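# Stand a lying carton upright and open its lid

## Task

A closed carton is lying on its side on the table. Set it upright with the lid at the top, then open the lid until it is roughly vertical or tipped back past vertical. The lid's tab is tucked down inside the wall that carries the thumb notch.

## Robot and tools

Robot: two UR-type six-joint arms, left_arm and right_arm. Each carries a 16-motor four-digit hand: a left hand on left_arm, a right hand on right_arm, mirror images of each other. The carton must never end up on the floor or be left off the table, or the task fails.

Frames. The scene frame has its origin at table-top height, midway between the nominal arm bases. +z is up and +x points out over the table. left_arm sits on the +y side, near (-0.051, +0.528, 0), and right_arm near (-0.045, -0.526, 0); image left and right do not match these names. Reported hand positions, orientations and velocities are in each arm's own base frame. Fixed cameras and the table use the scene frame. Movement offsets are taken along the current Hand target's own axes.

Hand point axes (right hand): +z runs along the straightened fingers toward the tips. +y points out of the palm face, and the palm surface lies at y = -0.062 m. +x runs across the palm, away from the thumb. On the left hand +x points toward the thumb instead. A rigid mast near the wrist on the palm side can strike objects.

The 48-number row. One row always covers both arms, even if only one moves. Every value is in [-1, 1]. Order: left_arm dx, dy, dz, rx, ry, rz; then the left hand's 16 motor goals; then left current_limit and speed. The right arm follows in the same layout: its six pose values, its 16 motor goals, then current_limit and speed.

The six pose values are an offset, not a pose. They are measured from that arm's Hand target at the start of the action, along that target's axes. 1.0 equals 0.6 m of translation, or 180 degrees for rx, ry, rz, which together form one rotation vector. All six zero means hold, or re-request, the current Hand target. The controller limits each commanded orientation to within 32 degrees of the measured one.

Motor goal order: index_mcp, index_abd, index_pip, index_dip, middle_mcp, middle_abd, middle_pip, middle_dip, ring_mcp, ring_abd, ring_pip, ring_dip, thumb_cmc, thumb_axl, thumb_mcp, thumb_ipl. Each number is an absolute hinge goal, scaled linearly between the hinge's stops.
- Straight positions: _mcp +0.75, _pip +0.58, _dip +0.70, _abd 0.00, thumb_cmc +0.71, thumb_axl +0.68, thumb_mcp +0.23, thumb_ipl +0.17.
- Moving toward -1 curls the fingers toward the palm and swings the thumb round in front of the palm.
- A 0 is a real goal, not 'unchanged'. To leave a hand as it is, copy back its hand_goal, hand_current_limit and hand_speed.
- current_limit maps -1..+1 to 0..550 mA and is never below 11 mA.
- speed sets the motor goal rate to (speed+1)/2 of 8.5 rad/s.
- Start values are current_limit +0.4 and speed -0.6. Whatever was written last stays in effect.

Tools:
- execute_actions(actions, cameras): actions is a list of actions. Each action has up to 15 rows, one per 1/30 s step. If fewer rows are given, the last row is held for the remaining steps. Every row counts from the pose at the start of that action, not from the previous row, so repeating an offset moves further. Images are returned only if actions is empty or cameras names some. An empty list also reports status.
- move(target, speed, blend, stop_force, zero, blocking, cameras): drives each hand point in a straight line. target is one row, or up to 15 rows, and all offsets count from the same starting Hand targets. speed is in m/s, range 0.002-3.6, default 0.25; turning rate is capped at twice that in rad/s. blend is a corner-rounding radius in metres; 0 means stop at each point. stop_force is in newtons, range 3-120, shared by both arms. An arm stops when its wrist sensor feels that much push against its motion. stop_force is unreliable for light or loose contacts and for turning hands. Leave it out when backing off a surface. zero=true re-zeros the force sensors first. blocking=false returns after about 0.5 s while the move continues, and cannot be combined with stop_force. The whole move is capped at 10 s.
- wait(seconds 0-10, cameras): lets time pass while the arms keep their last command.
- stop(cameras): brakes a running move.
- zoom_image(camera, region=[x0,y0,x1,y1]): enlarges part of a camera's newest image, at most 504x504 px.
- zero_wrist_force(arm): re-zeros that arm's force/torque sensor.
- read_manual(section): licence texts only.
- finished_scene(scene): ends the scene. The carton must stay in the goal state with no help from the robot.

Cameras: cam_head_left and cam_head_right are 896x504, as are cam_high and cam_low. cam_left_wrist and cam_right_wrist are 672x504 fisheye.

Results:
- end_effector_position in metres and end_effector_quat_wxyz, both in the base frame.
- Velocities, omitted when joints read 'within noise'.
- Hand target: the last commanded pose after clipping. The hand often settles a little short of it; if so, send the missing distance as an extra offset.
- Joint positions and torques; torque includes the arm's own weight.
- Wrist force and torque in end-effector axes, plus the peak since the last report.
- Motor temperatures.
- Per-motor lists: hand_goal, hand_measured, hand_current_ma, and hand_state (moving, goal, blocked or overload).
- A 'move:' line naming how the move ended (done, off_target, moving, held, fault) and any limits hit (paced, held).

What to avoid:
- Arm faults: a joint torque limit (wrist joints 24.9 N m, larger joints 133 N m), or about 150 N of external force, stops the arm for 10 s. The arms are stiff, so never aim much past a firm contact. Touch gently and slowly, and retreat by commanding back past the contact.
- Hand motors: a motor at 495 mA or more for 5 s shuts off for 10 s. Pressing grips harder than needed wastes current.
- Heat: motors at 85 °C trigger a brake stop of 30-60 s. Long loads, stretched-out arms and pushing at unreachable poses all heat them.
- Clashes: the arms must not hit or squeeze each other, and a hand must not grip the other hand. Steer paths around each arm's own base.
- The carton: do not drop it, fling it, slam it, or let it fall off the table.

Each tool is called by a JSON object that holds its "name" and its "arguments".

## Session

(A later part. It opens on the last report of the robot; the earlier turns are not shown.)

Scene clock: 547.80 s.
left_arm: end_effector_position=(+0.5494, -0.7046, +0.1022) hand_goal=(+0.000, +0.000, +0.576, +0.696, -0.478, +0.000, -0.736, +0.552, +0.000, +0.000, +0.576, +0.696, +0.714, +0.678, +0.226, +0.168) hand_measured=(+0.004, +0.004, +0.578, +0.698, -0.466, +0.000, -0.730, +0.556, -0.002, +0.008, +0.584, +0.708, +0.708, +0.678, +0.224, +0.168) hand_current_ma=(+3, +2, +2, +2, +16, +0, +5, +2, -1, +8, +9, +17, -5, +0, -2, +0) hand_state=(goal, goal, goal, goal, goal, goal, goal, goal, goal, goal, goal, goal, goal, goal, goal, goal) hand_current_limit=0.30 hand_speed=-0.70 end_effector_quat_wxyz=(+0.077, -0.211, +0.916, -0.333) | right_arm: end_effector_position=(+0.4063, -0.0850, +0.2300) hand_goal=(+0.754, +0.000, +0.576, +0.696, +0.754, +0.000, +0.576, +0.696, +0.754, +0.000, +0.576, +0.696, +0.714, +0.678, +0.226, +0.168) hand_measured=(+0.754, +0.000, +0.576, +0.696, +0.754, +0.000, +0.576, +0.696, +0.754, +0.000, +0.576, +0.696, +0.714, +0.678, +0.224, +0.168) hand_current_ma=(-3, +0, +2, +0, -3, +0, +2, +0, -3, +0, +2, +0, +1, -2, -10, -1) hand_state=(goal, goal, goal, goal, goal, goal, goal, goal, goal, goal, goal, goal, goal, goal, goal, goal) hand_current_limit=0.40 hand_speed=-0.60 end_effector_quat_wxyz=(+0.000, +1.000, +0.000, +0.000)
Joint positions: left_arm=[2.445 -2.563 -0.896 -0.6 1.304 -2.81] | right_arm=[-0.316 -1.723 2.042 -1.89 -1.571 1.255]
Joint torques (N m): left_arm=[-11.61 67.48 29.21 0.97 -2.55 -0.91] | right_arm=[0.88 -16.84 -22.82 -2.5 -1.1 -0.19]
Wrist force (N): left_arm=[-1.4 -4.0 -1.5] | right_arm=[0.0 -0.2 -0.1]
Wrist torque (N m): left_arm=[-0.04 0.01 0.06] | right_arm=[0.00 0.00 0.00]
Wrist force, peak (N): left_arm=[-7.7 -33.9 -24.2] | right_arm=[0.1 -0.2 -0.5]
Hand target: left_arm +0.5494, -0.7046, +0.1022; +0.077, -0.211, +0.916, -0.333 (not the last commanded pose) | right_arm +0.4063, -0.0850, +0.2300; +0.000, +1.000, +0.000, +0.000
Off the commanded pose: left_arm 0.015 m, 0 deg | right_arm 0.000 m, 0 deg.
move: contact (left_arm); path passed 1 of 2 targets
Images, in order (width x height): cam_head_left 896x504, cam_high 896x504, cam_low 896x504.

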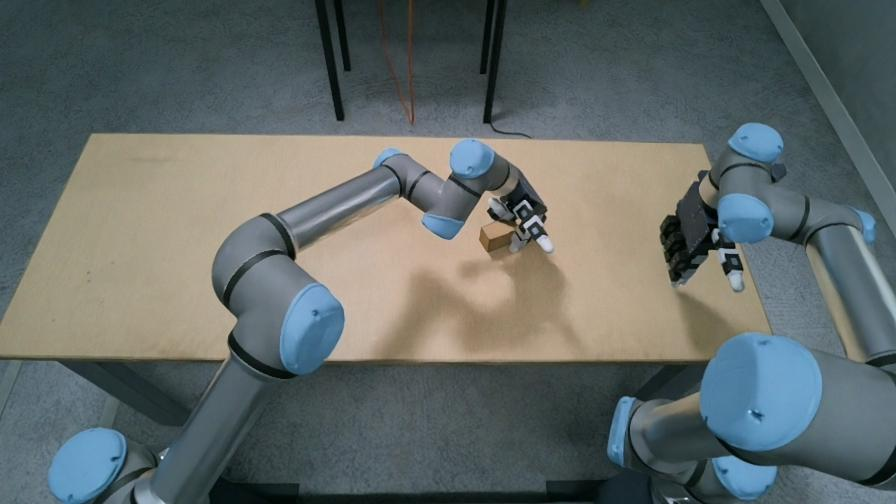

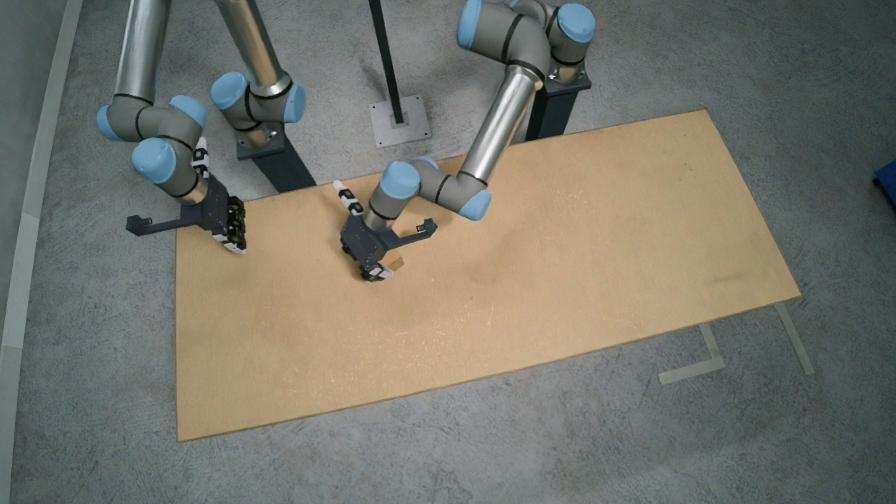

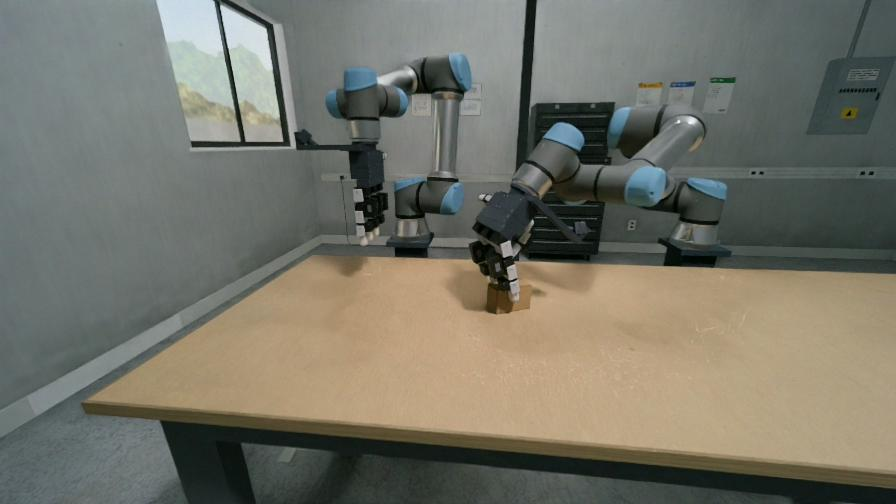

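{"name": "move", "arguments": {"target": [[0,-0.0143,-0.017,0,0,0, 0.0,0,0.576,0.696, -0.479,0,-0.737,0.551, 0.0,0,0.576,0.696, 0.714,0.678,0.226,0.168, 0.3,-0.7, 0,0,0,0,0,0, 0.754,0,0.576,0.696,0.754,0,0.576,0.696,0.754,0,0.576,0.696,0.714,0.678,0.226,0.168,0.4,-0.6],[-0.01,-0.0143,-0.017,0,0,0, 0.0,0,0.576,0.696, -0.479,0,-0.737,0.551, 0.0,0,0.576,0.696, 0.714,0.678,0.226,0.168, 0.3,-0.7, 0,0,0,0,0,0, 0.754,0,0.576,0.696,0.754,0,0.576,0.696,0.754,0,0.576,0.696,0.714,0.678,0.226,0.168,0.4,-0.6]], "speed": 0.08}}

{"name": "move", "arguments": {"target": [[0,0.030,0.036,0,0,0, 0.0,0,0.576,0.696, -0.479,0,-0.737,0.551, 0.0,0,0.576,0.696, 0.714,0.678,0.226,0.168, 0.3,-0.7, 0,0,0,0,0,0, 0.754,0,0.576,0.696,0.754,0,0.576,0.696,0.754,0,0.576,0.696,0.714,0.678,0.226,0.168,0.4,-0.6]], "speed": 0.04, "stop_force": 4, "cameras": ["cam_low","cam_head_left"]}}

{"name": "zoom_image", "arguments": {"camera": "cam_low", "region": [460, 220, 560, 320]}}

{"name": "zoom_image", "arguments": {"camera": "cam_head_left", "region": [450, 160, 550, 260]}}

Scene clock: 577.00 s.
left_arm: end_effector_position=(+0.5546, -0.7021, +0.1156) hand_goal=(+0.000, +0.000, +0.576, +0.696, -0.478, +0.000, -0.736, +0.552, +0.000, +0.000, +0.576, +0.696, +0.714, +0.678, +0.226, +0.168) hand_measured=(+0.004, +0.004, +0.578, +0.698, -0.466, +0.000, -0.730, +0.556, +0.000, +0.004, +0.580, +0.700, +0.708, +0.678, +0.224, +0.168) hand_current_ma=(+3, +2, +2, +2, +16, +0, +5, +2, +0, +2, +2, +2, -5, +0, -2, +0) hand_state=(goal, goal, goal, goal, goal, goal, goal, goal, goal, goal, goal, goal, goal, goal, goal, goal) hand_current_limit=0.30 hand_speed=-0.70 end_effector_quat_wxyz=(+0.077, -0.211, +0.916, -0.333) | right_arm: end_effector_position=(+0.4063, -0.0850, +0.2300) hand_goal=(+0.754, +0.000, +0.576, +0.696, +0.754, +0.000, +0.576, +0.696, +0.754, +0.000, +0.576, +0.696, +0.714, +0.678, +0.226, +0.168) hand_measured=(+0.754, +0.000, +0.576, +0.696, +0.754, +0.000, +0.576, +0.696, +0.754, +0.000, +0.576, +0.696, +0.714, +0.678, +0.224, +0.168) hand_current_ma=(-3, +0, +2, +0, -3, +0, +2, +0, -3, +0, +2, +0, +1, -2, -10, -1) hand_state=(goal, goal, goal, goal, goal, goal, goal, goal, goal, goal, goal, goal, goal, goal, goal, goal) hand_current_limit=0.40 hand_speed=-0.60 end_effector_quat_wxyz=(+0.000, +1.000, +0.000, +0.000)
Joint positions: left_arm=[2.451 -2.555 -0.876 -0.63 1.3 -2.805] | right_arm=[-0.316 -1.723 2.042 -1.89 -1.571 1.255]
Joint torques (N m): left_arm=[9.93 53.18 32.22 1.35 -2.76 1.55] | right_arm=[0.42 -17.46 -22.98 -2.62 -1.15 -0.04]
Wrist force (N): left_arm=[-1.2 -1.4 0.3] | right_arm=[-0.1 -0.2 0.0]
Wrist torque (N m): left_arm=[-0.05 0.14 -0.17] | right_arm=[-0.02 0.01 -0.01]
Wrist force, peak (N): left_arm=[-1.4 -5.0 -1.9] | right_arm=[-0.3 -0.5 -0.1]
Hand target: left_arm +0.5548, -0.7020, +0.1156; +0.077, -0.211, +0.916, -0.333 | right_arm +0.4063, -0.0850, +0.2300; +0.000, +1.000, +0.000, +0.000
Off the commanded pose: left_arm 0.000 m, 0 deg | right_arm 0.000 m, 0 deg.
move: done

Scene clock: 578.73 s.
left_arm: end_effector_position=(+0.5548, -0.7021, +0.0874) hand_goal=(+0.000, +0.000, +0.576, +0.696, -0.478, +0.000, -0.736, +0.552, +0.000, +0.000, +0.576, +0.696, +0.714, +0.678, +0.226, +0.168) hand_measured=(+0.004, +0.004, +0.578, +0.698, -0.466, +0.000, -0.730, +0.556, +0.000, +0.004, +0.580, +0.700, +0.708, +0.678, +0.224, +0.168) hand_current_ma=(+3, +2, +2, +2, +16, +0, +5, +2, +0, +2, +2, +2, -5, +0, -2, +0) hand_state=(goal, goal, goal, goal, goal, goal, goal, goal, goal, goal, goal, goal, goal, goal, goal, goal) hand_current_limit=0.30 hand_speed=-0.70 end_effector_quat_wxyz=(+0.077, -0.211, +0.916, -0.333) | right_arm: end_effector_position=(+0.4063, -0.0850, +0.2300) hand_goal=(+0.754, +0.000, +0.576, +0.696, +0.754, +0.000, +0.576, +0.696, +0.754, +0.000, +0.576, +0.696, +0.714, +0.678, +0.226, +0.168) hand_measured=(+0.754, +0.000, +0.576, +0.696, +0.754, +0.000, +0.576, +0.696, +0.754, +0.000, +0.576, +0.696, +0.714, +0.678, +0.224, +0.168) hand_current_ma=(-3, +0, +2, +0, -3, +0, +2, +0, -3, +0, +2, +0, +1, -2, -10, -1) hand_state=(goal, goal, goal, goal, goal, goal, goal, goal, goal, goal, goal, goal, goal, goal, goal, goal) hand_current_limit=0.40 hand_speed=-0.60 end_effector_quat_wxyz=(+0.000, +1.000, +0.000, +0.000)
Joint positions: left_arm=[2.452 -2.582 -0.899 -0.58 1.3 -2.805] | right_arm=[-0.316 -1.723 2.042 -1.89 -1.571 1.255]
Joint torques (N m): left_arm=[-0.58 52.69 18.15 4.39 -1.19 -1.61] | right_arm=[0.37 -17.26 -21.78 -2.59 -1.09 -0.14]
Wrist force (N): left_arm=[-1.0 -1.6 0.4] | right_arm=[-0.1 -0.2 -0.1]
Wrist torque (N m): left_arm=[-0.07 0.14 -0.14] | right_arm=[-0.01 0.02 0.00]
Wrist force, peak (N): left_arm=[-1.1 -1.7 0.4] | right_arm=[-0.1 -0.5 0.0]
Hand target: left_arm +0.5548, -0.7021, +0.0874; +0.077, -0.211, +0.916, -0.333 | right_arm +0.4063, -0.0850, +0.2300; +0.000, +1.000, +0.000, +0.000
Off the commanded pose: left_arm 0.000 m, 0 deg | right_arm 0.000 m, 0 deg.
move: done
Images, in order (width x height): cam_head_left 896x504, cam_low 896x504.

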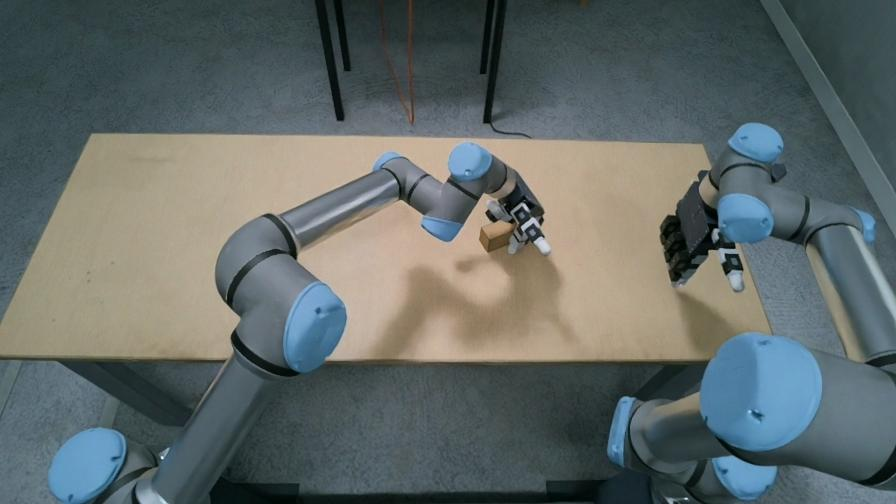

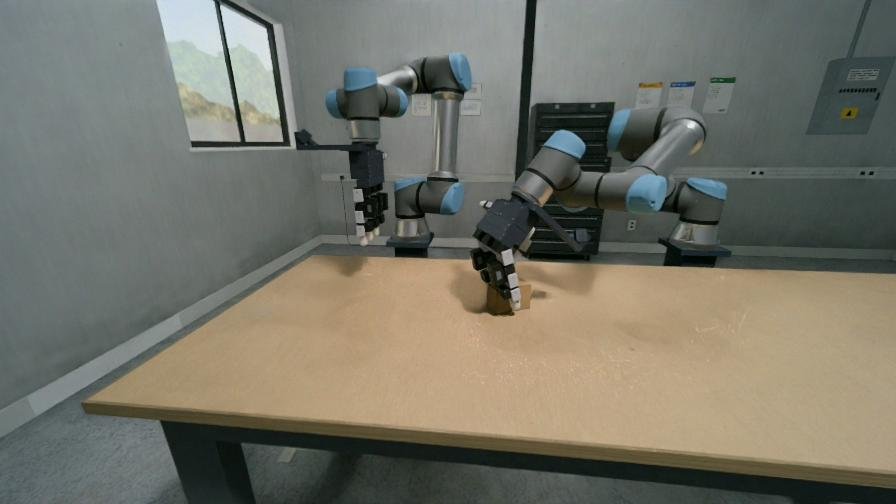

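Scaled by 5.040 from the camera's 896x504 image, which has a finer 1280x720 frame.

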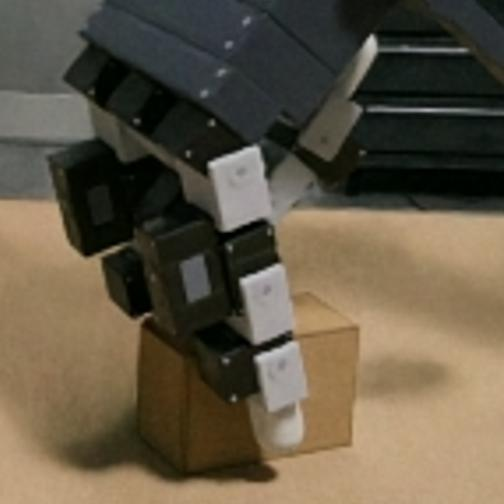

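Scaled by 5.040 from the camera's 896x504 image, which has a finer 1280x720 frame.

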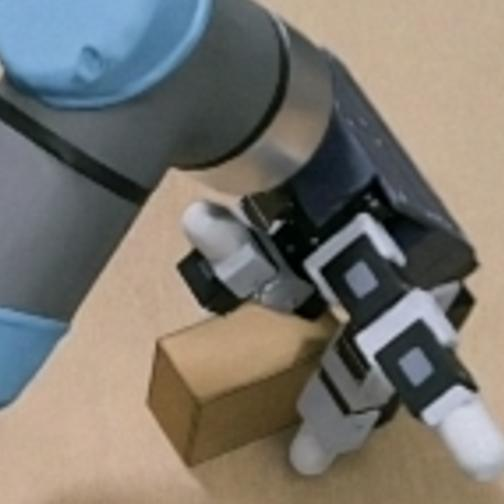

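{"name": "move", "arguments": {"target": [[0,-0.0102,0.0086,0,0,0, 0.0,0,0.576,0.696, -0.479,0,-0.737,0.551, 0.0,0,0.576,0.696, 0.714,0.678,0.226,0.168, 0.3,-0.85, 0,0,0,0,0,0, 0.754,0,0.576,0.696,0.754,0,0.576,0.696,0.754,0,0.576,0.696,0.714,0.678,0.226,0.168,0.4,-0.6]], "speed": 0.05}}

{"name": "move", "arguments": {"target": [[0,0,0,0,0,0, 0.0,-0.35,0.576,0.696, -0.479,0,-0.737,0.551, 0.0,0.35,0.576,0.696, 0.714,0.678,0.226,0.168, 0.7,-0.85, 0,0,0,0,0,0, 0.754,0,0.576,0.696,0.754,0,0.576,0.696,0.754,0,0.576,0.696,0.714,0.678,0.226,0.168,0.4,-0.6]]}}

{"name": "move", "arguments": {"target": [[0,-0.0643,-0.0766,0,0,0, 0.0,-0.35,0.576,0.696, -0.479,0,-0.737,0.551, 0.0,0.35,0.576,0.696, 0.714,0.678,0.226,0.168, 0.7,-0.85, 0,0,0,0,0,0, 0.754,0,0.576,0.696,0.754,0,0.576,0.696,0.754,0,0.576,0.696,0.714,0.678,0.226,0.168,0.4,-0.6]], "speed": 0.06, "cameras": ["cam_low","cam_head_left"]}}

{"name": "zoom_image", "arguments": {"camera": "cam_low", "region": [460, 200, 560, 300]}}

{"name": "zoom_image", "arguments": {"camera": "cam_head_left", "region": [450, 160, 550, 260]}}

Scene clock: 600.60 s.
left_arm: end_effector_position=(+0.5583, -0.7092, +0.0874) hand_goal=(+0.000, +0.000, +0.576, +0.696, -0.478, +0.000, -0.736, +0.552, +0.000, +0.000, +0.576, +0.696, +0.714, +0.678, +0.226, +0.168) hand_measured=(+0.004, +0.004, +0.578, +0.698, -0.466, +0.000, -0.730, +0.556, +0.000, +0.004, +0.580, +0.700, +0.708, +0.678, +0.224, +0.168) hand_current_ma=(+3, +2, +2, +2, +16, +0, +5, +2, +0, +2, +2, +2, -5, +0, -2, +0) hand_state=(goal, goal, goal, goal, goal, goal, goal, goal, goal, goal, goal, goal, goal, goal, goal, goal) hand_current_limit=0.30 hand_speed=-0.85 end_effector_quat_wxyz=(+0.077, -0.211, +0.916, -0.333) | right_arm: end_effector_position=(+0.4063, -0.0850, +0.2300) hand_goal=(+0.754, +0.000, +0.576, +0.696, +0.754, +0.000, +0.576, +0.696, +0.754, +0.000, +0.576, +0.696, +0.714, +0.678, +0.226, +0.168) hand_measured=(+0.754, +0.000, +0.576, +0.696, +0.754, +0.000, +0.576, +0.696, +0.754, +0.000, +0.576, +0.696, +0.714, +0.678, +0.224, +0.168) hand_current_ma=(-3, +0, +2, +0, -3, +0, +2, +0, -3, +0, +2, +0, +1, -2, -10, -1) hand_state=(goal, goal, goal, goal, goal, goal, goal, goal, goal, goal, goal, goal, goal, goal, goal, goal) hand_current_limit=0.40 hand_speed=-0.60 end_effector_quat_wxyz=(+0.000, +1.000, +0.000, +0.000)
Joint positions: left_arm=[2.447 -2.605 -0.854 -0.601 1.303 -2.808] | right_arm=[-0.316 -1.723 2.042 -1.89 -1.571 1.255]
Joint torques (N m): left_arm=[-12.37 53.24 31.54 1.56 2.07 -1.67] | right_arm=[0.05 -18.04 -22.94 -2.51 -1.19 -0.04]
Wrist force (N): left_arm=[-0.9 -1.6 0.3] | right_arm=[-0.2 -0.4 -0.1]
Wrist torque (N m): left_arm=[-0.07 0.12 -0.04] | right_arm=[-0.04 0.04 -0.03]
Wrist force, peak (N): left_arm=[-1.0 -1.7 0.6] | right_arm=[-0.2 -0.4 -0.1]
Hand target: left_arm +0.5583, -0.7093, +0.0874; +0.077, -0.211, +0.916, -0.333 | right_arm +0.4063, -0.0850, +0.2300; +0.000, +1.000, +0.000, +0.000
Off the commanded pose: left_arm 0.000 m, 0 deg | right_arm 0.000 m, 0 deg.
move: done

Scene clock: 601.20 s.
left_arm: end_effector_position=(+0.5583, -0.7093, +0.0874) hand_goal=(+0.000, -0.350, +0.576, +0.696, -0.478, +0.000, -0.736, +0.552, +0.000, +0.350, +0.576, +0.696, +0.714, +0.678, +0.226, +0.168) hand_measured=(+0.004, -0.126, +0.578, +0.698, -0.466, +0.000, -0.730, +0.556, +0.000, +0.132, +0.578, +0.698, +0.708, +0.678, +0.224, +0.168) hand_current_ma=(+3, +467, +2, +2, +16, +0, +5, +2, +0, -456, +1, +2, -5, +0, -2, +0) hand_state=(goal, blocked, goal, goal, goal, goal, goal, goal, goal, moving, goal, goal, goal, goal, goal, goal) hand_current_limit=0.70 hand_speed=-0.85 end_effector_quat_wxyz=(+0.077, -0.211, +0.916, -0.333) | right_arm: end_effector_position=(+0.4063, -0.0850, +0.2300) hand_goal=(+0.754, +0.000, +0.576, +0.696, +0.754, +0.000, +0.576, +0.696, +0.754, +0.000, +0.576, +0.696, +0.714, +0.678, +0.226, +0.168) hand_measured=(+0.754, +0.000, +0.576, +0.696, +0.754, +0.000, +0.576, +0.696, +0.754, +0.000, +0.576, +0.696, +0.714, +0.678, +0.224, +0.168) hand_current_ma=(-3, +0, +2, +0, -3, +0, +2, +0, -3, +0, +2, +0, +1, -2, -10, -1) hand_state=(goal, goal, goal, goal, goal, goal, goal, goal, goal, goal, goal, goal, goal, goal, goal, goal) hand_current_limit=0.40 hand_speed=-0.60 end_effector_quat_wxyz=(+0.000, +1.000, +0.000, +0.000)
Joint positions: left_arm=[2.447 -2.605 -0.854 -0.601 1.303 -2.808] | right_arm=[-0.316 -1.723 2.042 -1.89 -1.571 1.255]
Joint torques (N m): left_arm=[-12.92 53.62 31.96 1.55 2.07 -1.53] | right_arm=[-0.02 -17.36 -22.29 -2.59 -1.07 -0.04]
Wrist force (N): left_arm=[-0.8 -1.4 0.5] | right_arm=[0.1 -0.1 0.0]
Wrist torque (N m): left_arm=[-0.05 0.12 -0.04] | right_arm=[0.00 -0.01 0.01]
Wrist force, peak (N): left_arm=[-1.0 -1.5 0.5] | right_arm=[-0.1 -0.5 0.0]
Hand target: left_arm +0.5583, -0.7093, +0.0874; +0.077, -0.211, +0.916, -0.333 | right_arm +0.4063, -0.0850, +0.2300; +0.000, +1.000, +0.000, +0.000
Off the commanded pose: left_arm 0.000 m, 0 deg | right_arm 0.000 m, 0 deg.
move: done

Scene clock: 602.67 s.
left_arm: end_effector_position=(+0.5583, -0.7093, +0.1473) hand_goal=(+0.000, -0.350, +0.576, +0.696, -0.478, +0.000, -0.736, +0.552, +0.000, +0.350, +0.576, +0.696, +0.714, +0.678, +0.226, +0.168) hand_measured=(+0.004, -0.126, +0.578, +0.698, -0.466, +0.000, -0.730, +0.556, +0.000, +0.132, +0.578, +0.698, +0.708, +0.678, +0.224, +0.168) hand_current_ma=(+3, +468, +2, +2, +16, +0, +5, +2, +0, -467, +1, +2, -5, +0, -2, +0) hand_state=(goal, blocked, goal, goal, goal, goal, goal, goal, goal, blocked, goal, goal, goal, goal, goal, goal) hand_current_limit=0.70 hand_speed=-0.85 end_effector_quat_wxyz=(+0.077, -0.211, +0.916, -0.333) | right_arm: end_effector_position=(+0.4063, -0.0850, +0.2300) hand_goal=(+0.754, +0.000, +0.576, +0.696, +0.754, +0.000, +0.576, +0.696, +0.754, +0.000, +0.576, +0.696, +0.714, +0.678, +0.226, +0.168) hand_measured=(+0.754, +0.000, +0.576, +0.696, +0.754, +0.000, +0.576, +0.696, +0.754, +0.000, +0.576, +0.696, +0.714, +0.678, +0.224, +0.168) hand_current_ma=(-3, +0, +2, +0, -3, +0, +2, +0, -3, +0, +2, +0, +1, -2, -10, -1) hand_state=(goal, goal, goal, goal, goal, goal, goal, goal, goal, goal, goal, goal, goal, goal, goal, goal) hand_current_limit=0.40 hand_speed=-0.60 end_effector_quat_wxyz=(+0.000, +1.000, +0.000, +0.000)
Joint positions: left_arm=[2.447 -2.556 -0.792 -0.712 1.303 -2.808] | right_arm=[-0.316 -1.723 2.042 -1.89 -1.571 1.255]
Joint torques (N m): left_arm=[-10.57 71.98 32.42 1.57 1.95 0.47] | right_arm=[-0.81 -17.68 -23.17 -2.62 -1.11 0.19]
Wrist force (N): left_arm=[-0.8 -1.1 0.3] | right_arm=[-0.2 -0.1 -0.1]
Wrist torque (N m): left_arm=[-0.01 0.10 -0.09] | right_arm=[-0.01 0.03 -0.02]
Wrist force, peak (N): left_arm=[-1.0 -1.4 0.7] | right_arm=[-0.1 -0.3 0.2]
Hand target: left_arm +0.5583, -0.7093, +0.1474; +0.077, -0.211, +0.916, -0.333 | right_arm +0.4063, -0.0850, +0.2300; +0.000, +1.000, +0.000, +0.000
Off the commanded pose: left_arm 0.000 m, 0 deg | right_arm 0.000 m, 0 deg.
move: done
Images, in order (width x height): cam_head_left 896x504, cam_low 896x504.

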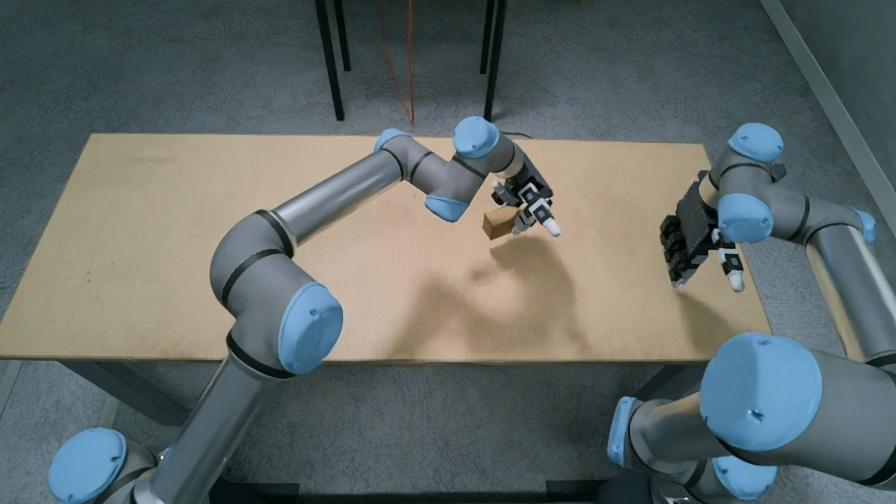

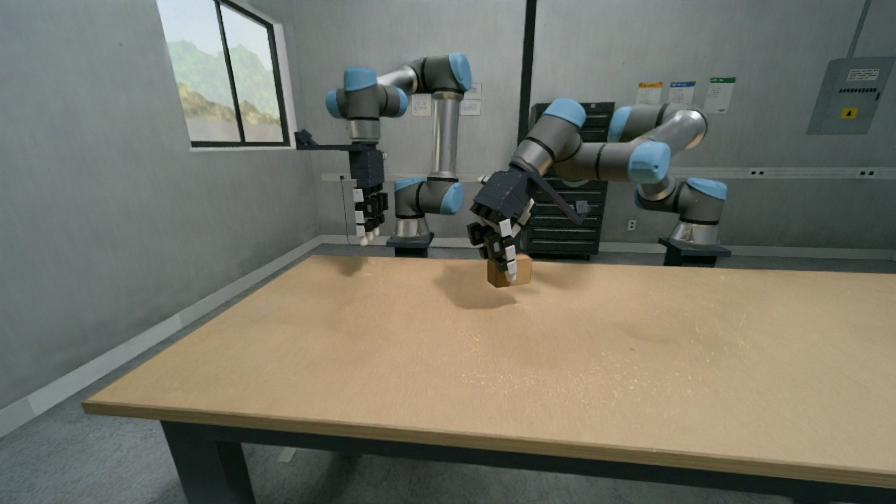

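Scaled by 5.040 from the camera's 896x504 image, which has a finer 1280x720 frame.

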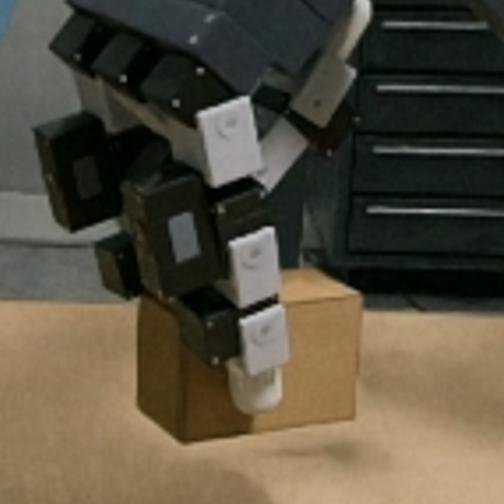

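Scaled by 5.040 from the camera's 896x504 image, which has a finer 1280x720 frame.

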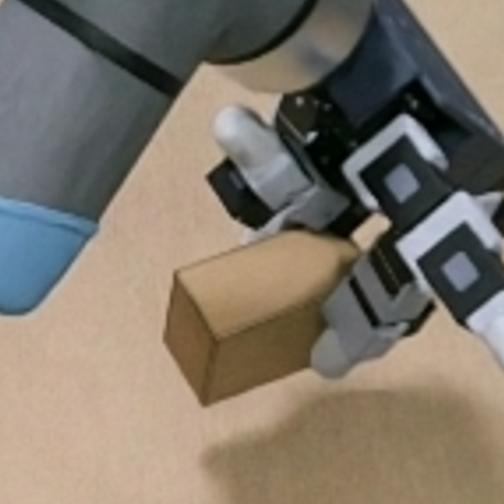

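{"name": "move", "arguments": {"target": [[0,0,0,0,0,0, 0.548,-0.35,0.942,0.957, -0.479,0,-0.737,0.551, 0.548,0.35,0.942,0.957, 0.714,0.678,0.226,0.168, 0.7,-0.93, 0,0,0,0,0,0, 0.754,0,0.576,0.696,0.754,0,0.576,0.696,0.754,0,0.576,0.696,0.714,0.678,0.226,0.168,0.4,-0.6]], "cameras": ["cam_low","cam_head_left"]}}

{"name": "zoom_image", "arguments": {"camera": "cam_low", "region": [430, 200, 530, 300]}}

{"name": "zoom_image", "arguments": {"camera": "cam_head_left", "region": [480, 130, 600, 250]}}

Scene clock: 616.20 s.
left_arm: end_effector_position=(+0.5583, -0.7093, +0.1474) hand_goal=(+0.548, -0.350, +0.942, +0.958, -0.478, +0.000, -0.736, +0.552, +0.548, +0.350, +0.942, +0.958, +0.714, +0.678, +0.226, +0.168) hand_measured=(+0.532, -0.126, +0.940, +0.956, -0.466, +0.000, -0.730, +0.556, +0.532, +0.148, +0.940, +0.956, +0.708, +0.678, +0.224, +0.168) hand_current_ma=(-24, +467, -2, -2, +16, +0, +5, +2, -24, -467, -1, -2, -5, +0, -2, +0) hand_state=(goal, blocked, goal, goal, goal, goal, goal, goal, goal, blocked, goal, goal, goal, goal, goal, goal) hand_current_limit=0.70 hand_speed=-0.93 end_effector_quat_wxyz=(+0.077, -0.211, +0.916, -0.333) | right_arm: end_effector_position=(+0.4063, -0.0850, +0.2300) hand_goal=(+0.754, +0.000, +0.576, +0.696, +0.754, +0.000, +0.576, +0.696, +0.754, +0.000, +0.576, +0.696, +0.714, +0.678, +0.226, +0.168) hand_measured=(+0.754, +0.000, +0.576, +0.696, +0.754, +0.000, +0.576, +0.696, +0.754, +0.000, +0.576, +0.696, +0.714, +0.678, +0.224, +0.168) hand_current_ma=(-3, +0, +2, +0, -3, +0, +2, +0, -3, +0, +2, +0, +1, -2, -10, -1) hand_state=(goal, goal, goal, goal, goal, goal, goal, goal, goal, goal, goal, goal, goal, goal, goal, goal) hand_current_limit=0.40 hand_speed=-0.60 end_effector_quat_wxyz=(+0.000, +1.000, +0.000, +0.000)
Joint positions: left_arm=[2.447 -2.555 -0.792 -0.713 1.303 -2.808] | right_arm=[-0.316 -1.723 2.042 -1.89 -1.571 1.255]
Joint torques (N m): left_arm=[6.24 68 32.35 1.56 1.96 1.51] | right_arm=[0.08 -17.45 -22.61 -2.51 -1.24 -0.08]
Wrist force (N): left_arm=[-1.1 -1.3 0.4] | right_arm=[-0.1 -0.1 -0.1]
Wrist torque (N m): left_arm=[-0.14 0.13 -0.11] | right_arm=[0.00 0.01 -0.01]
Wrist force, peak (N): left_arm=[-1.1 -1.4 0.7] | right_arm=[-0.2 -0.5 0.1]
Hand target: left_arm +0.5583, -0.7093, +0.1474; +0.077, -0.211, +0.916, -0.333 | right_arm +0.4063, -0.0850, +0.2300; +0.000, +1.000, +0.000, +0.000
Off the commanded pose: left_arm 0.000 m, 0 deg | right_arm 0.000 m, 0 deg.
move: done
Images, in order (width x height): cam_head_left 896x504, cam_low 896x504.

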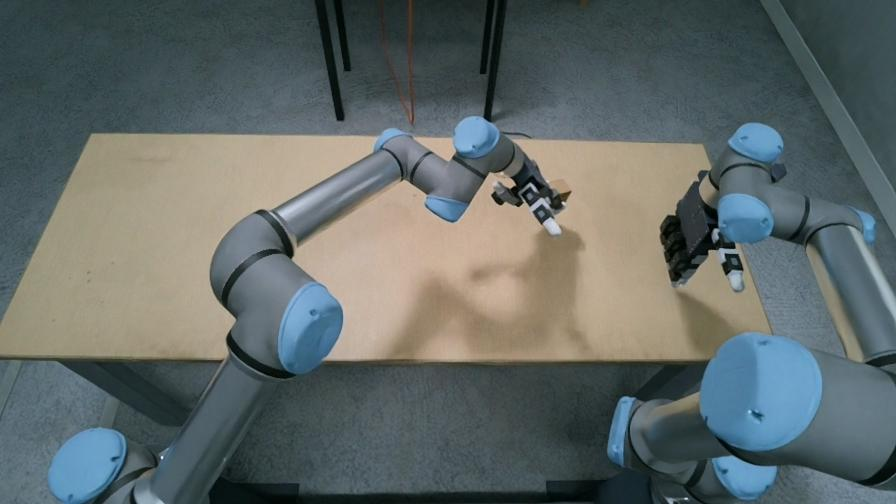

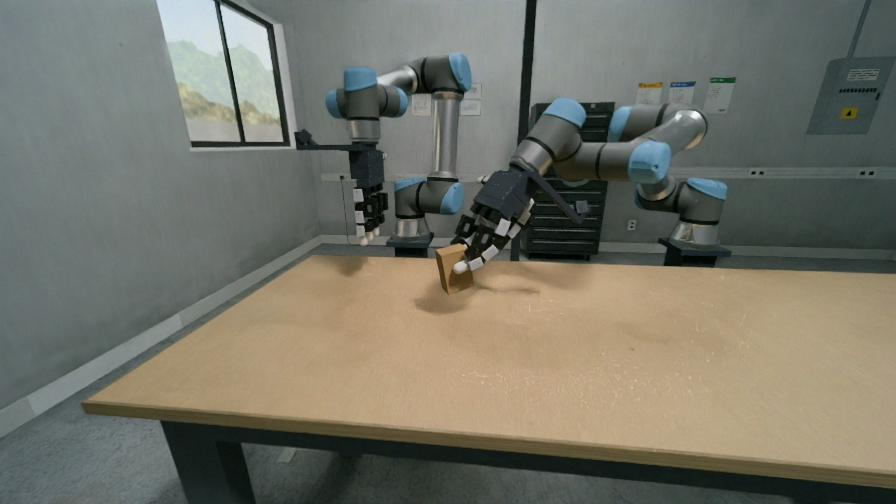

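Scaled by 5.040 from the camera's 896x504 image, which has a finer 1280x720 frame.

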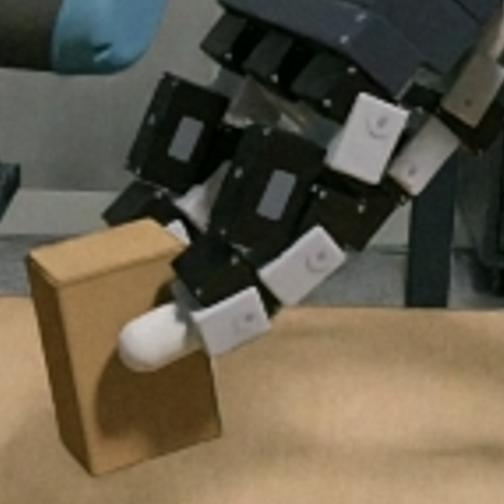

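Scaled by 4.200 from the camera's 896x504 image, which has a finer 1280x720 frame.

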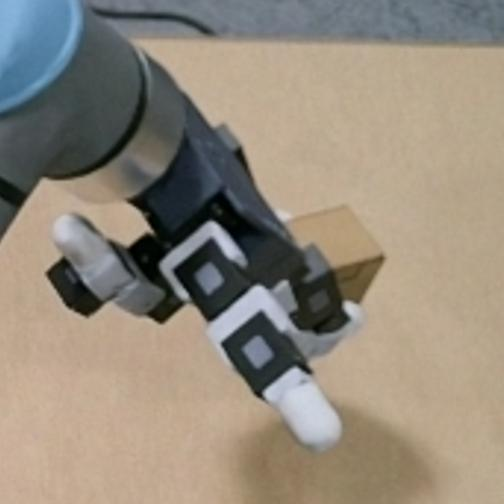

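{"name": "move", "arguments": {"target": [[0,0,0,0.0556,0,0, 0.548,-0.35,0.942,0.957, -0.479,0,-0.737,0.551, 0.548,0.35,0.942,0.957, 0.714,0.678,0.226,0.168, 0.7,-0.93, 0,0,0,0,0,0, 0.754,0,0.576,0.696,0.754,0,0.576,0.696,0.754,0,0.576,0.696,0.714,0.678,0.226,0.168,0.4,-0.6]], "speed": 0.15}}

{"name": "move", "arguments": {"target": [[0,0.1021,0.0857,0,0,0, 0.548,-0.35,0.942,0.957, -0.479,0,-0.737,0.551, 0.548,0.35,0.942,0.957, 0.714,0.678,0.226,0.168, 0.7,-0.93, 0,0,0,0,0,0, 0.754,0,0.576,0.696,0.754,0,0.576,0.696,0.754,0,0.576,0.696,0.714,0.678,0.226,0.168,0.4,-0.6]], "speed": 0.08, "stop_force": 6, "cameras": ["cam_low","cam_head_left"]}}

{"name": "zoom_image", "arguments": {"camera": "cam_low", "region": [420, 230, 520, 330]}}

{"name": "zoom_image", "arguments": {"camera": "cam_head_left", "region": [480, 130, 600, 250]}}

Scene clock: 641.93 s.
left_arm: end_effector_position=(+0.5583, -0.7093, +0.1474) hand_goal=(+0.548, -0.350, +0.942, +0.958, -0.478, +0.000, -0.736, +0.552, +0.548, +0.350, +0.942, +0.958, +0.714, +0.678, +0.226, +0.168) hand_measured=(+0.532, -0.126, +0.940, +0.956, -0.466, +0.000, -0.730, +0.556, +0.532, +0.148, +0.940, +0.956, +0.708, +0.678, +0.224, +0.168) hand_current_ma=(-24, +467, -2, -2, +16, +0, +5, +2, -24, -467, -1, -2, -5, +0, -2, +0) hand_state=(goal, blocked, goal, goal, goal, goal, goal, goal, goal, blocked, goal, goal, goal, goal, goal, goal) hand_current_limit=0.70 hand_speed=-0.93 end_effector_quat_wxyz=(+0.095, -0.203, +0.883, -0.412) | right_arm: end_effector_position=(+0.4063, -0.0850, +0.2300) hand_goal=(+0.754, +0.000, +0.576, +0.696, +0.754, +0.000, +0.576, +0.696, +0.754, +0.000, +0.576, +0.696, +0.714, +0.678, +0.226, +0.168) hand_measured=(+0.754, +0.000, +0.576, +0.696, +0.754, +0.000, +0.576, +0.696, +0.754, +0.000, +0.576, +0.696, +0.714, +0.678, +0.224, +0.168) hand_current_ma=(-3, +0, +2, +0, -3, +0, +2, +0, -3, +0, +2, +0, +1, -2, -10, -1) hand_state=(goal, goal, goal, goal, goal, goal, goal, goal, goal, goal, goal, goal, goal, goal, goal, goal) hand_current_limit=0.40 hand_speed=-0.60 end_effector_quat_wxyz=(+0.000, +1.000, +0.000, +0.000)
Joint positions: left_arm=[2.468 -2.502 -0.975 -0.414 1.235 -2.844] | right_arm=[-0.316 -1.723 2.042 -1.89 -1.571 1.255]
Joint torques (N m): left_arm=[9.97 69.06 18.87 4.52 -2.8 -1.8] | right_arm=[0.01 -17.16 -22.99 -2.55 -1.32 -0.17]
Wrist force (N): left_arm=[-0.6 -1.7 0.7] | right_arm=[0.1 -0.2 -0.1]
Wrist torque (N m): left_arm=[-0.19 0.12 -0.05] | right_arm=[-0.02 0.00 0.00]
Wrist force, peak (N): left_arm=[-1.4 -1.6 0.5] | right_arm=[-0.1 -0.5 0.1]
Hand target: left_arm +0.5583, -0.7093, +0.1474; +0.095, -0.203, +0.883, -0.412 | right_arm +0.4063, -0.0850, +0.2300; +0.000, +1.000, +0.000, +0.000
Off the commanded pose: left_arm 0.000 m, 0 deg | right_arm 0.000 m, 0 deg.
move: done

Scene clock: 644.00 s.
left_arm: end_effector_position=(+0.5584, -0.7093, +0.0674) hand_goal=(+0.548, -0.350, +0.942, +0.958, -0.478, +0.000, -0.736, +0.552, +0.548, +0.350, +0.942, +0.958, +0.714, +0.678, +0.226, +0.168) hand_measured=(+0.532, -0.126, +0.940, +0.956, -0.466, +0.000, -0.730, +0.556, +0.532, +0.148, +0.940, +0.956, +0.708, +0.678, +0.224, +0.168) hand_current_ma=(-24, +468, -2, -2, +16, +0, +5, +2, -24, -467, -1, -2, -5, +0, -2, +0) hand_state=(goal, blocked, goal, goal, goal, goal, goal, goal, goal, blocked, goal, goal, goal, goal, goal, goal) hand_current_limit=0.70 hand_speed=-0.93 end_effector_quat_wxyz=(+0.095, -0.203, +0.883, -0.412) | right_arm: end_effector_position=(+0.4063, -0.0850, +0.2300) hand_goal=(+0.754, +0.000, +0.576, +0.696, +0.754, +0.000, +0.576, +0.696, +0.754, +0.000, +0.576, +0.696, +0.714, +0.678, +0.226, +0.168) hand_measured=(+0.754, +0.000, +0.576, +0.696, +0.754, +0.000, +0.576, +0.696, +0.754, +0.000, +0.576, +0.696, +0.714, +0.678, +0.224, +0.168) hand_current_ma=(-3, +0, +2, +0, -3, +0, +2, +0, -3, +0, +2, +0, +1, -2, -10, -1) hand_state=(goal, goal, goal, goal, goal, goal, goal, goal, goal, goal, goal, goal, goal, goal, goal, goal) hand_current_limit=0.40 hand_speed=-0.60 end_effector_quat_wxyz=(+0.000, +1.000, +0.000, +0.000)
Joint positions: left_arm=[2.468 -2.59 -1.023 -0.278 1.235 -2.844] | right_arm=[-0.316 -1.723 2.042 -1.89 -1.571 1.255]
Joint torques (N m): left_arm=[-7.59 52.47 30.07 4.54 0.18 -1.8] | right_arm=[-0.84 -17.54 -23.24 -2.6 -1.35 0]
Wrist force (N): left_arm=[-1.0 -1.6 0.9] | right_arm=[0.1 -0.3 -0.3]
Wrist torque (N m): left_arm=[-0.22 0.18 -0.08] | right_arm=[0.00 0.00 0.00]
Wrist force, peak (N): left_arm=[-0.9 -2.1 1.0] | right_arm=[-0.2 -0.4 0.3]
Hand target: left_arm +0.5583, -0.7093, +0.0674; +0.095, -0.203, +0.883, -0.412 | right_arm +0.4063, -0.0850, +0.2300; +0.000, +1.000, +0.000, +0.000
Off the commanded pose: left_arm 0.000 m, 0 deg | right_arm 0.000 m, 0 deg.
move: done
Images, in order (width x height): cam_head_left 896x504, cam_low 896x504.

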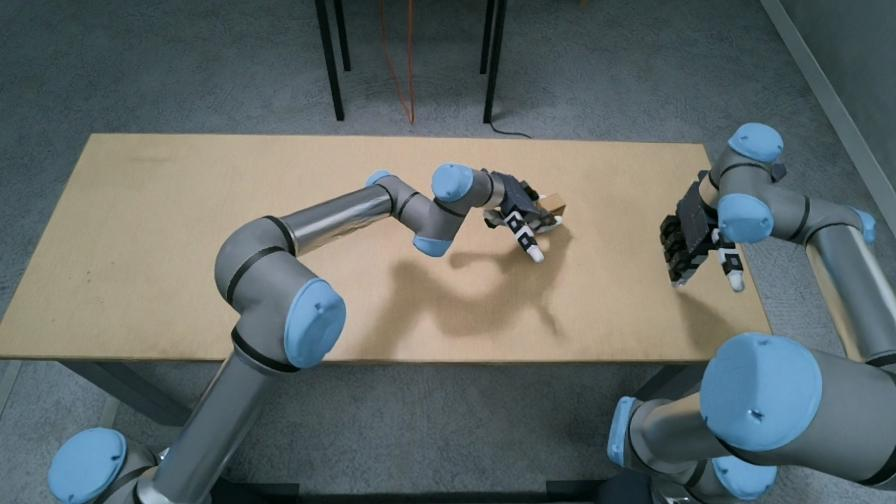

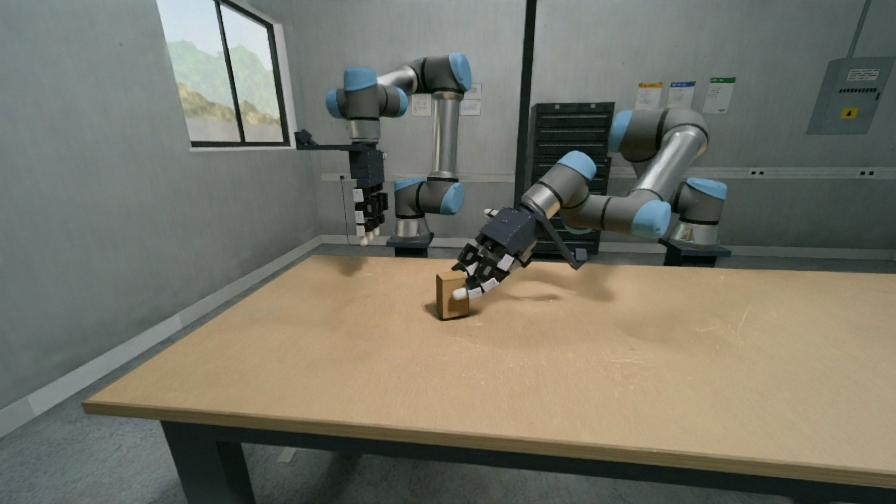

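Scaled by 5.040 from the camera's 896x504 image, which has a finer 1280x720 frame.

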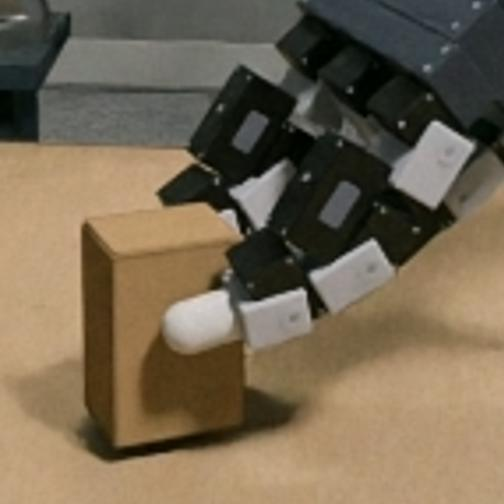

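Scaled by 4.200 from the camera's 896x504 image, which has a finer 1280x720 frame.

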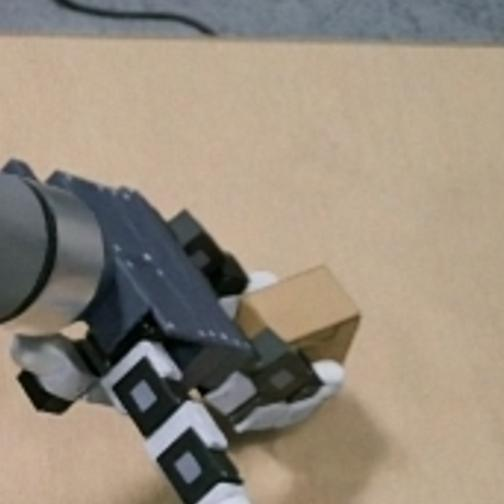

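{"name": "move", "arguments": {"target": [[0,0.0319,0.0268,0,0,0, 0.548,-0.35,0.942,0.957, -0.479,0,-0.737,0.551, 0.548,0.35,0.942,0.957, 0.714,0.678,0.226,0.168, 0.7,-0.93, 0,0,0,0,0,0, 0.754,0,0.576,0.696,0.754,0,0.576,0.696,0.754,0,0.576,0.696,0.714,0.678,0.226,0.168,0.4,-0.6]], "speed": 0.025, "stop_force": 3.5, "cameras": ["cam_low","cam_head_left","cam_head_right","cam_high"]}}

{"name": "zoom_image", "arguments": {"camera": "cam_low", "region": [420, 230, 520, 330]}}

{"name": "zoom_image", "arguments": {"camera": "cam_head_left", "region": [500, 150, 600, 250]}}

{"name": "zoom_image", "arguments": {"camera": "cam_head_right", "region": [500, 150, 600, 250]}}

{"name": "zoom_image", "arguments": {"camera": "cam_high", "region": [280, 200, 400, 320]}}

Scene clock: 657.33 s.
left_arm: end_effector_position=(+0.5583, -0.7093, +0.0560) hand_goal=(+0.548, -0.350, +0.942, +0.958, -0.478, +0.000, -0.736, +0.552, +0.548, +0.350, +0.942, +0.958, +0.714, +0.678, +0.226, +0.168) hand_measured=(+0.548, -0.126, +0.950, +0.960, -0.466, +0.000, -0.730, +0.556, +0.546, +0.150, +0.950, +0.960, +0.708, +0.678, +0.224, +0.168) hand_current_ma=(+0, +467, +9, +1, +16, +0, +5, +2, -2, -467, +7, +1, -5, +0, -2, +0) hand_state=(goal, blocked, goal, goal, goal, goal, goal, goal, goal, blocked, goal, goal, goal, goal, goal, goal) hand_current_limit=0.70 hand_speed=-0.93 end_effector_quat_wxyz=(+0.095, -0.203, +0.883, -0.412) | right_arm: end_effector_position=(+0.4063, -0.0850, +0.2300) hand_goal=(+0.754, +0.000, +0.576, +0.696, +0.754, +0.000, +0.576, +0.696, +0.754, +0.000, +0.576, +0.696, +0.714, +0.678, +0.226, +0.168) hand_measured=(+0.754, +0.000, +0.576, +0.696, +0.754, +0.000, +0.576, +0.696, +0.754, +0.000, +0.576, +0.696, +0.714, +0.678, +0.224, +0.168) hand_current_ma=(-3, +0, +2, +0, -3, +0, +2, +0, -3, +0, +2, +0, +1, -2, -10, -1) hand_state=(goal, goal, goal, goal, goal, goal, goal, goal, goal, goal, goal, goal, goal, goal, goal, goal) hand_current_limit=0.40 hand_speed=-0.60 end_effector_quat_wxyz=(+0.000, +1.000, +0.000, +0.000)
Joint positions: left_arm=[2.468 -2.604 -1.026 -0.26 1.235 -2.844] | right_arm=[-0.316 -1.723 2.042 -1.89 -1.571 1.255]
Joint torques (N m): left_arm=[-9.79 69.65 29.85 1.36 1.66 -1.05] | right_arm=[0.29 -16.94 -22.33 -2.51 -1.43 -0.05]
Wrist force (N): left_arm=[-0.7 -2.2 0.9] | right_arm=[-0.2 -0.1 0.2]
Wrist torque (N m): left_arm=[-0.21 0.14 -0.04] | right_arm=[-0.02 0.02 -0.01]
Wrist force, peak (N): left_arm=[-1.0 -4.8 -2.0] | right_arm=[-0.3 -0.4 -0.1]
Hand target: left_arm +0.5583, -0.7093, +0.0560; +0.095, -0.203, +0.883, -0.412 (not the last commanded pose) | right_arm +0.4063, -0.0850, +0.2300; +0.000, +1.000, +0.000, +0.000
Off the commanded pose: left_arm 0.014 m, 0 deg | right_arm 0.000 m, 0 deg.
move: contact (left_arm)
Images, in order (width x height): cam_head_left 896x504, cam_head_right 896x504, cam_high 896x504, cam_low 896x504.

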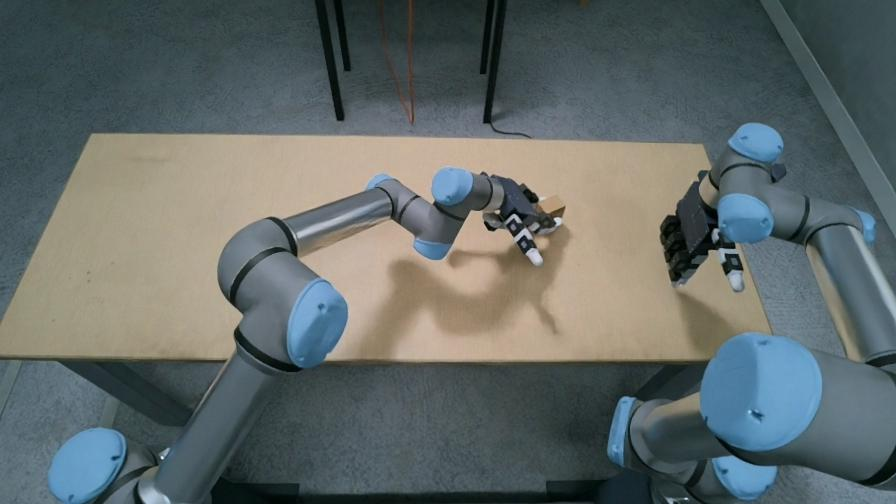

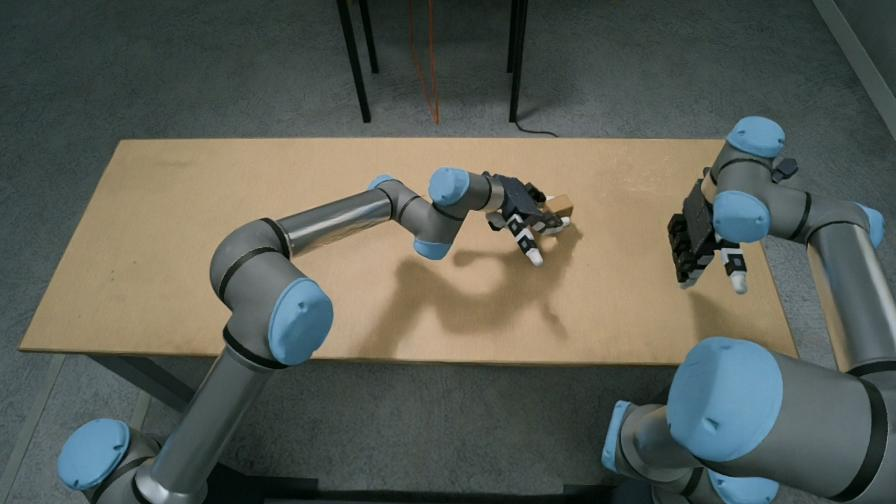

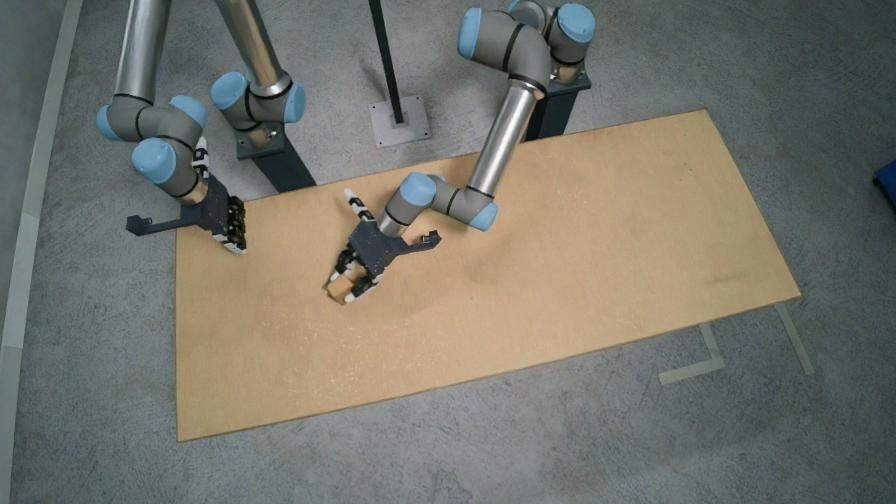

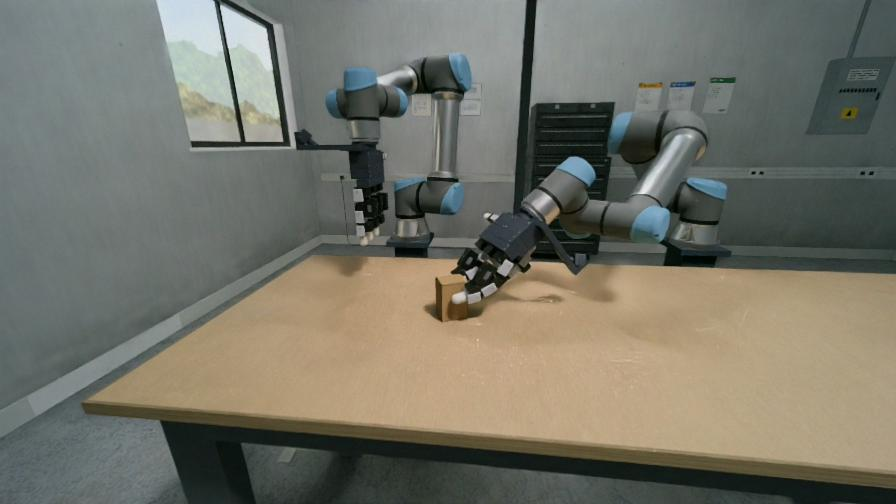

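Scaled by 5.040 from the camera's 896x504 image, which has a finer 1280x720 frame.

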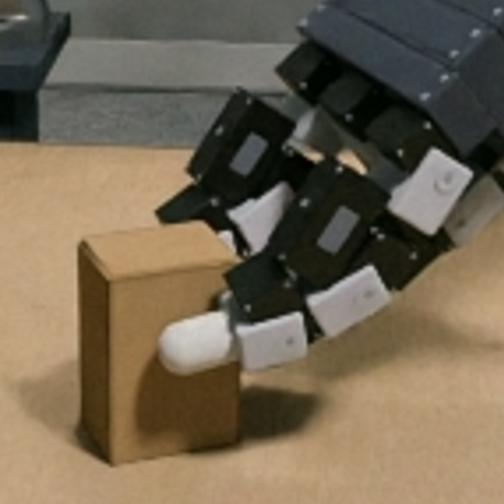

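Scaled by 5.040 from the camera's 896x504 image, which has a finer 1280x720 frame.

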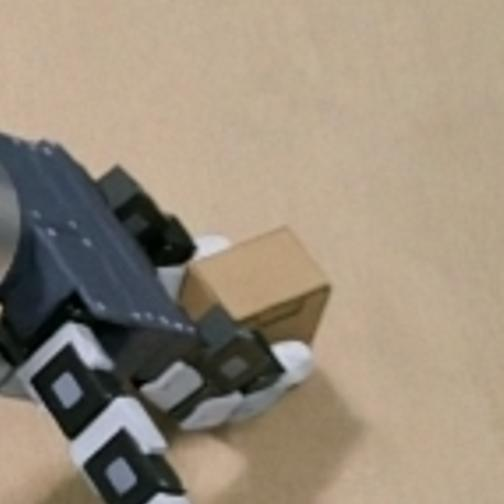

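Scaled by 5.040 from the camera's 896x504 image, which has a finer 1280x720 frame.

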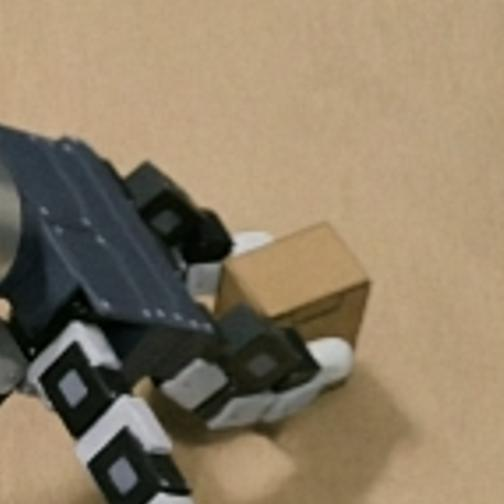

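Scaled by 4.200 from the camera's 896x504 image, which has a finer 1280x720 frame.

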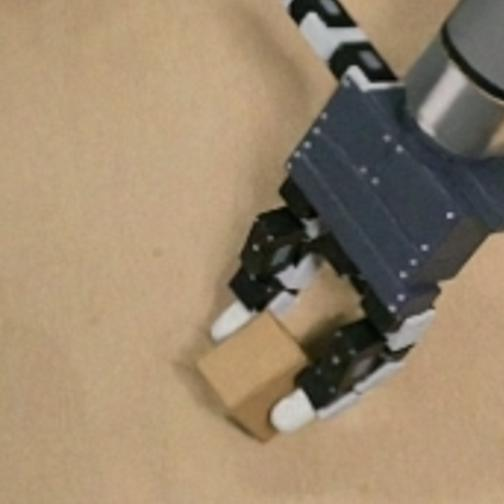

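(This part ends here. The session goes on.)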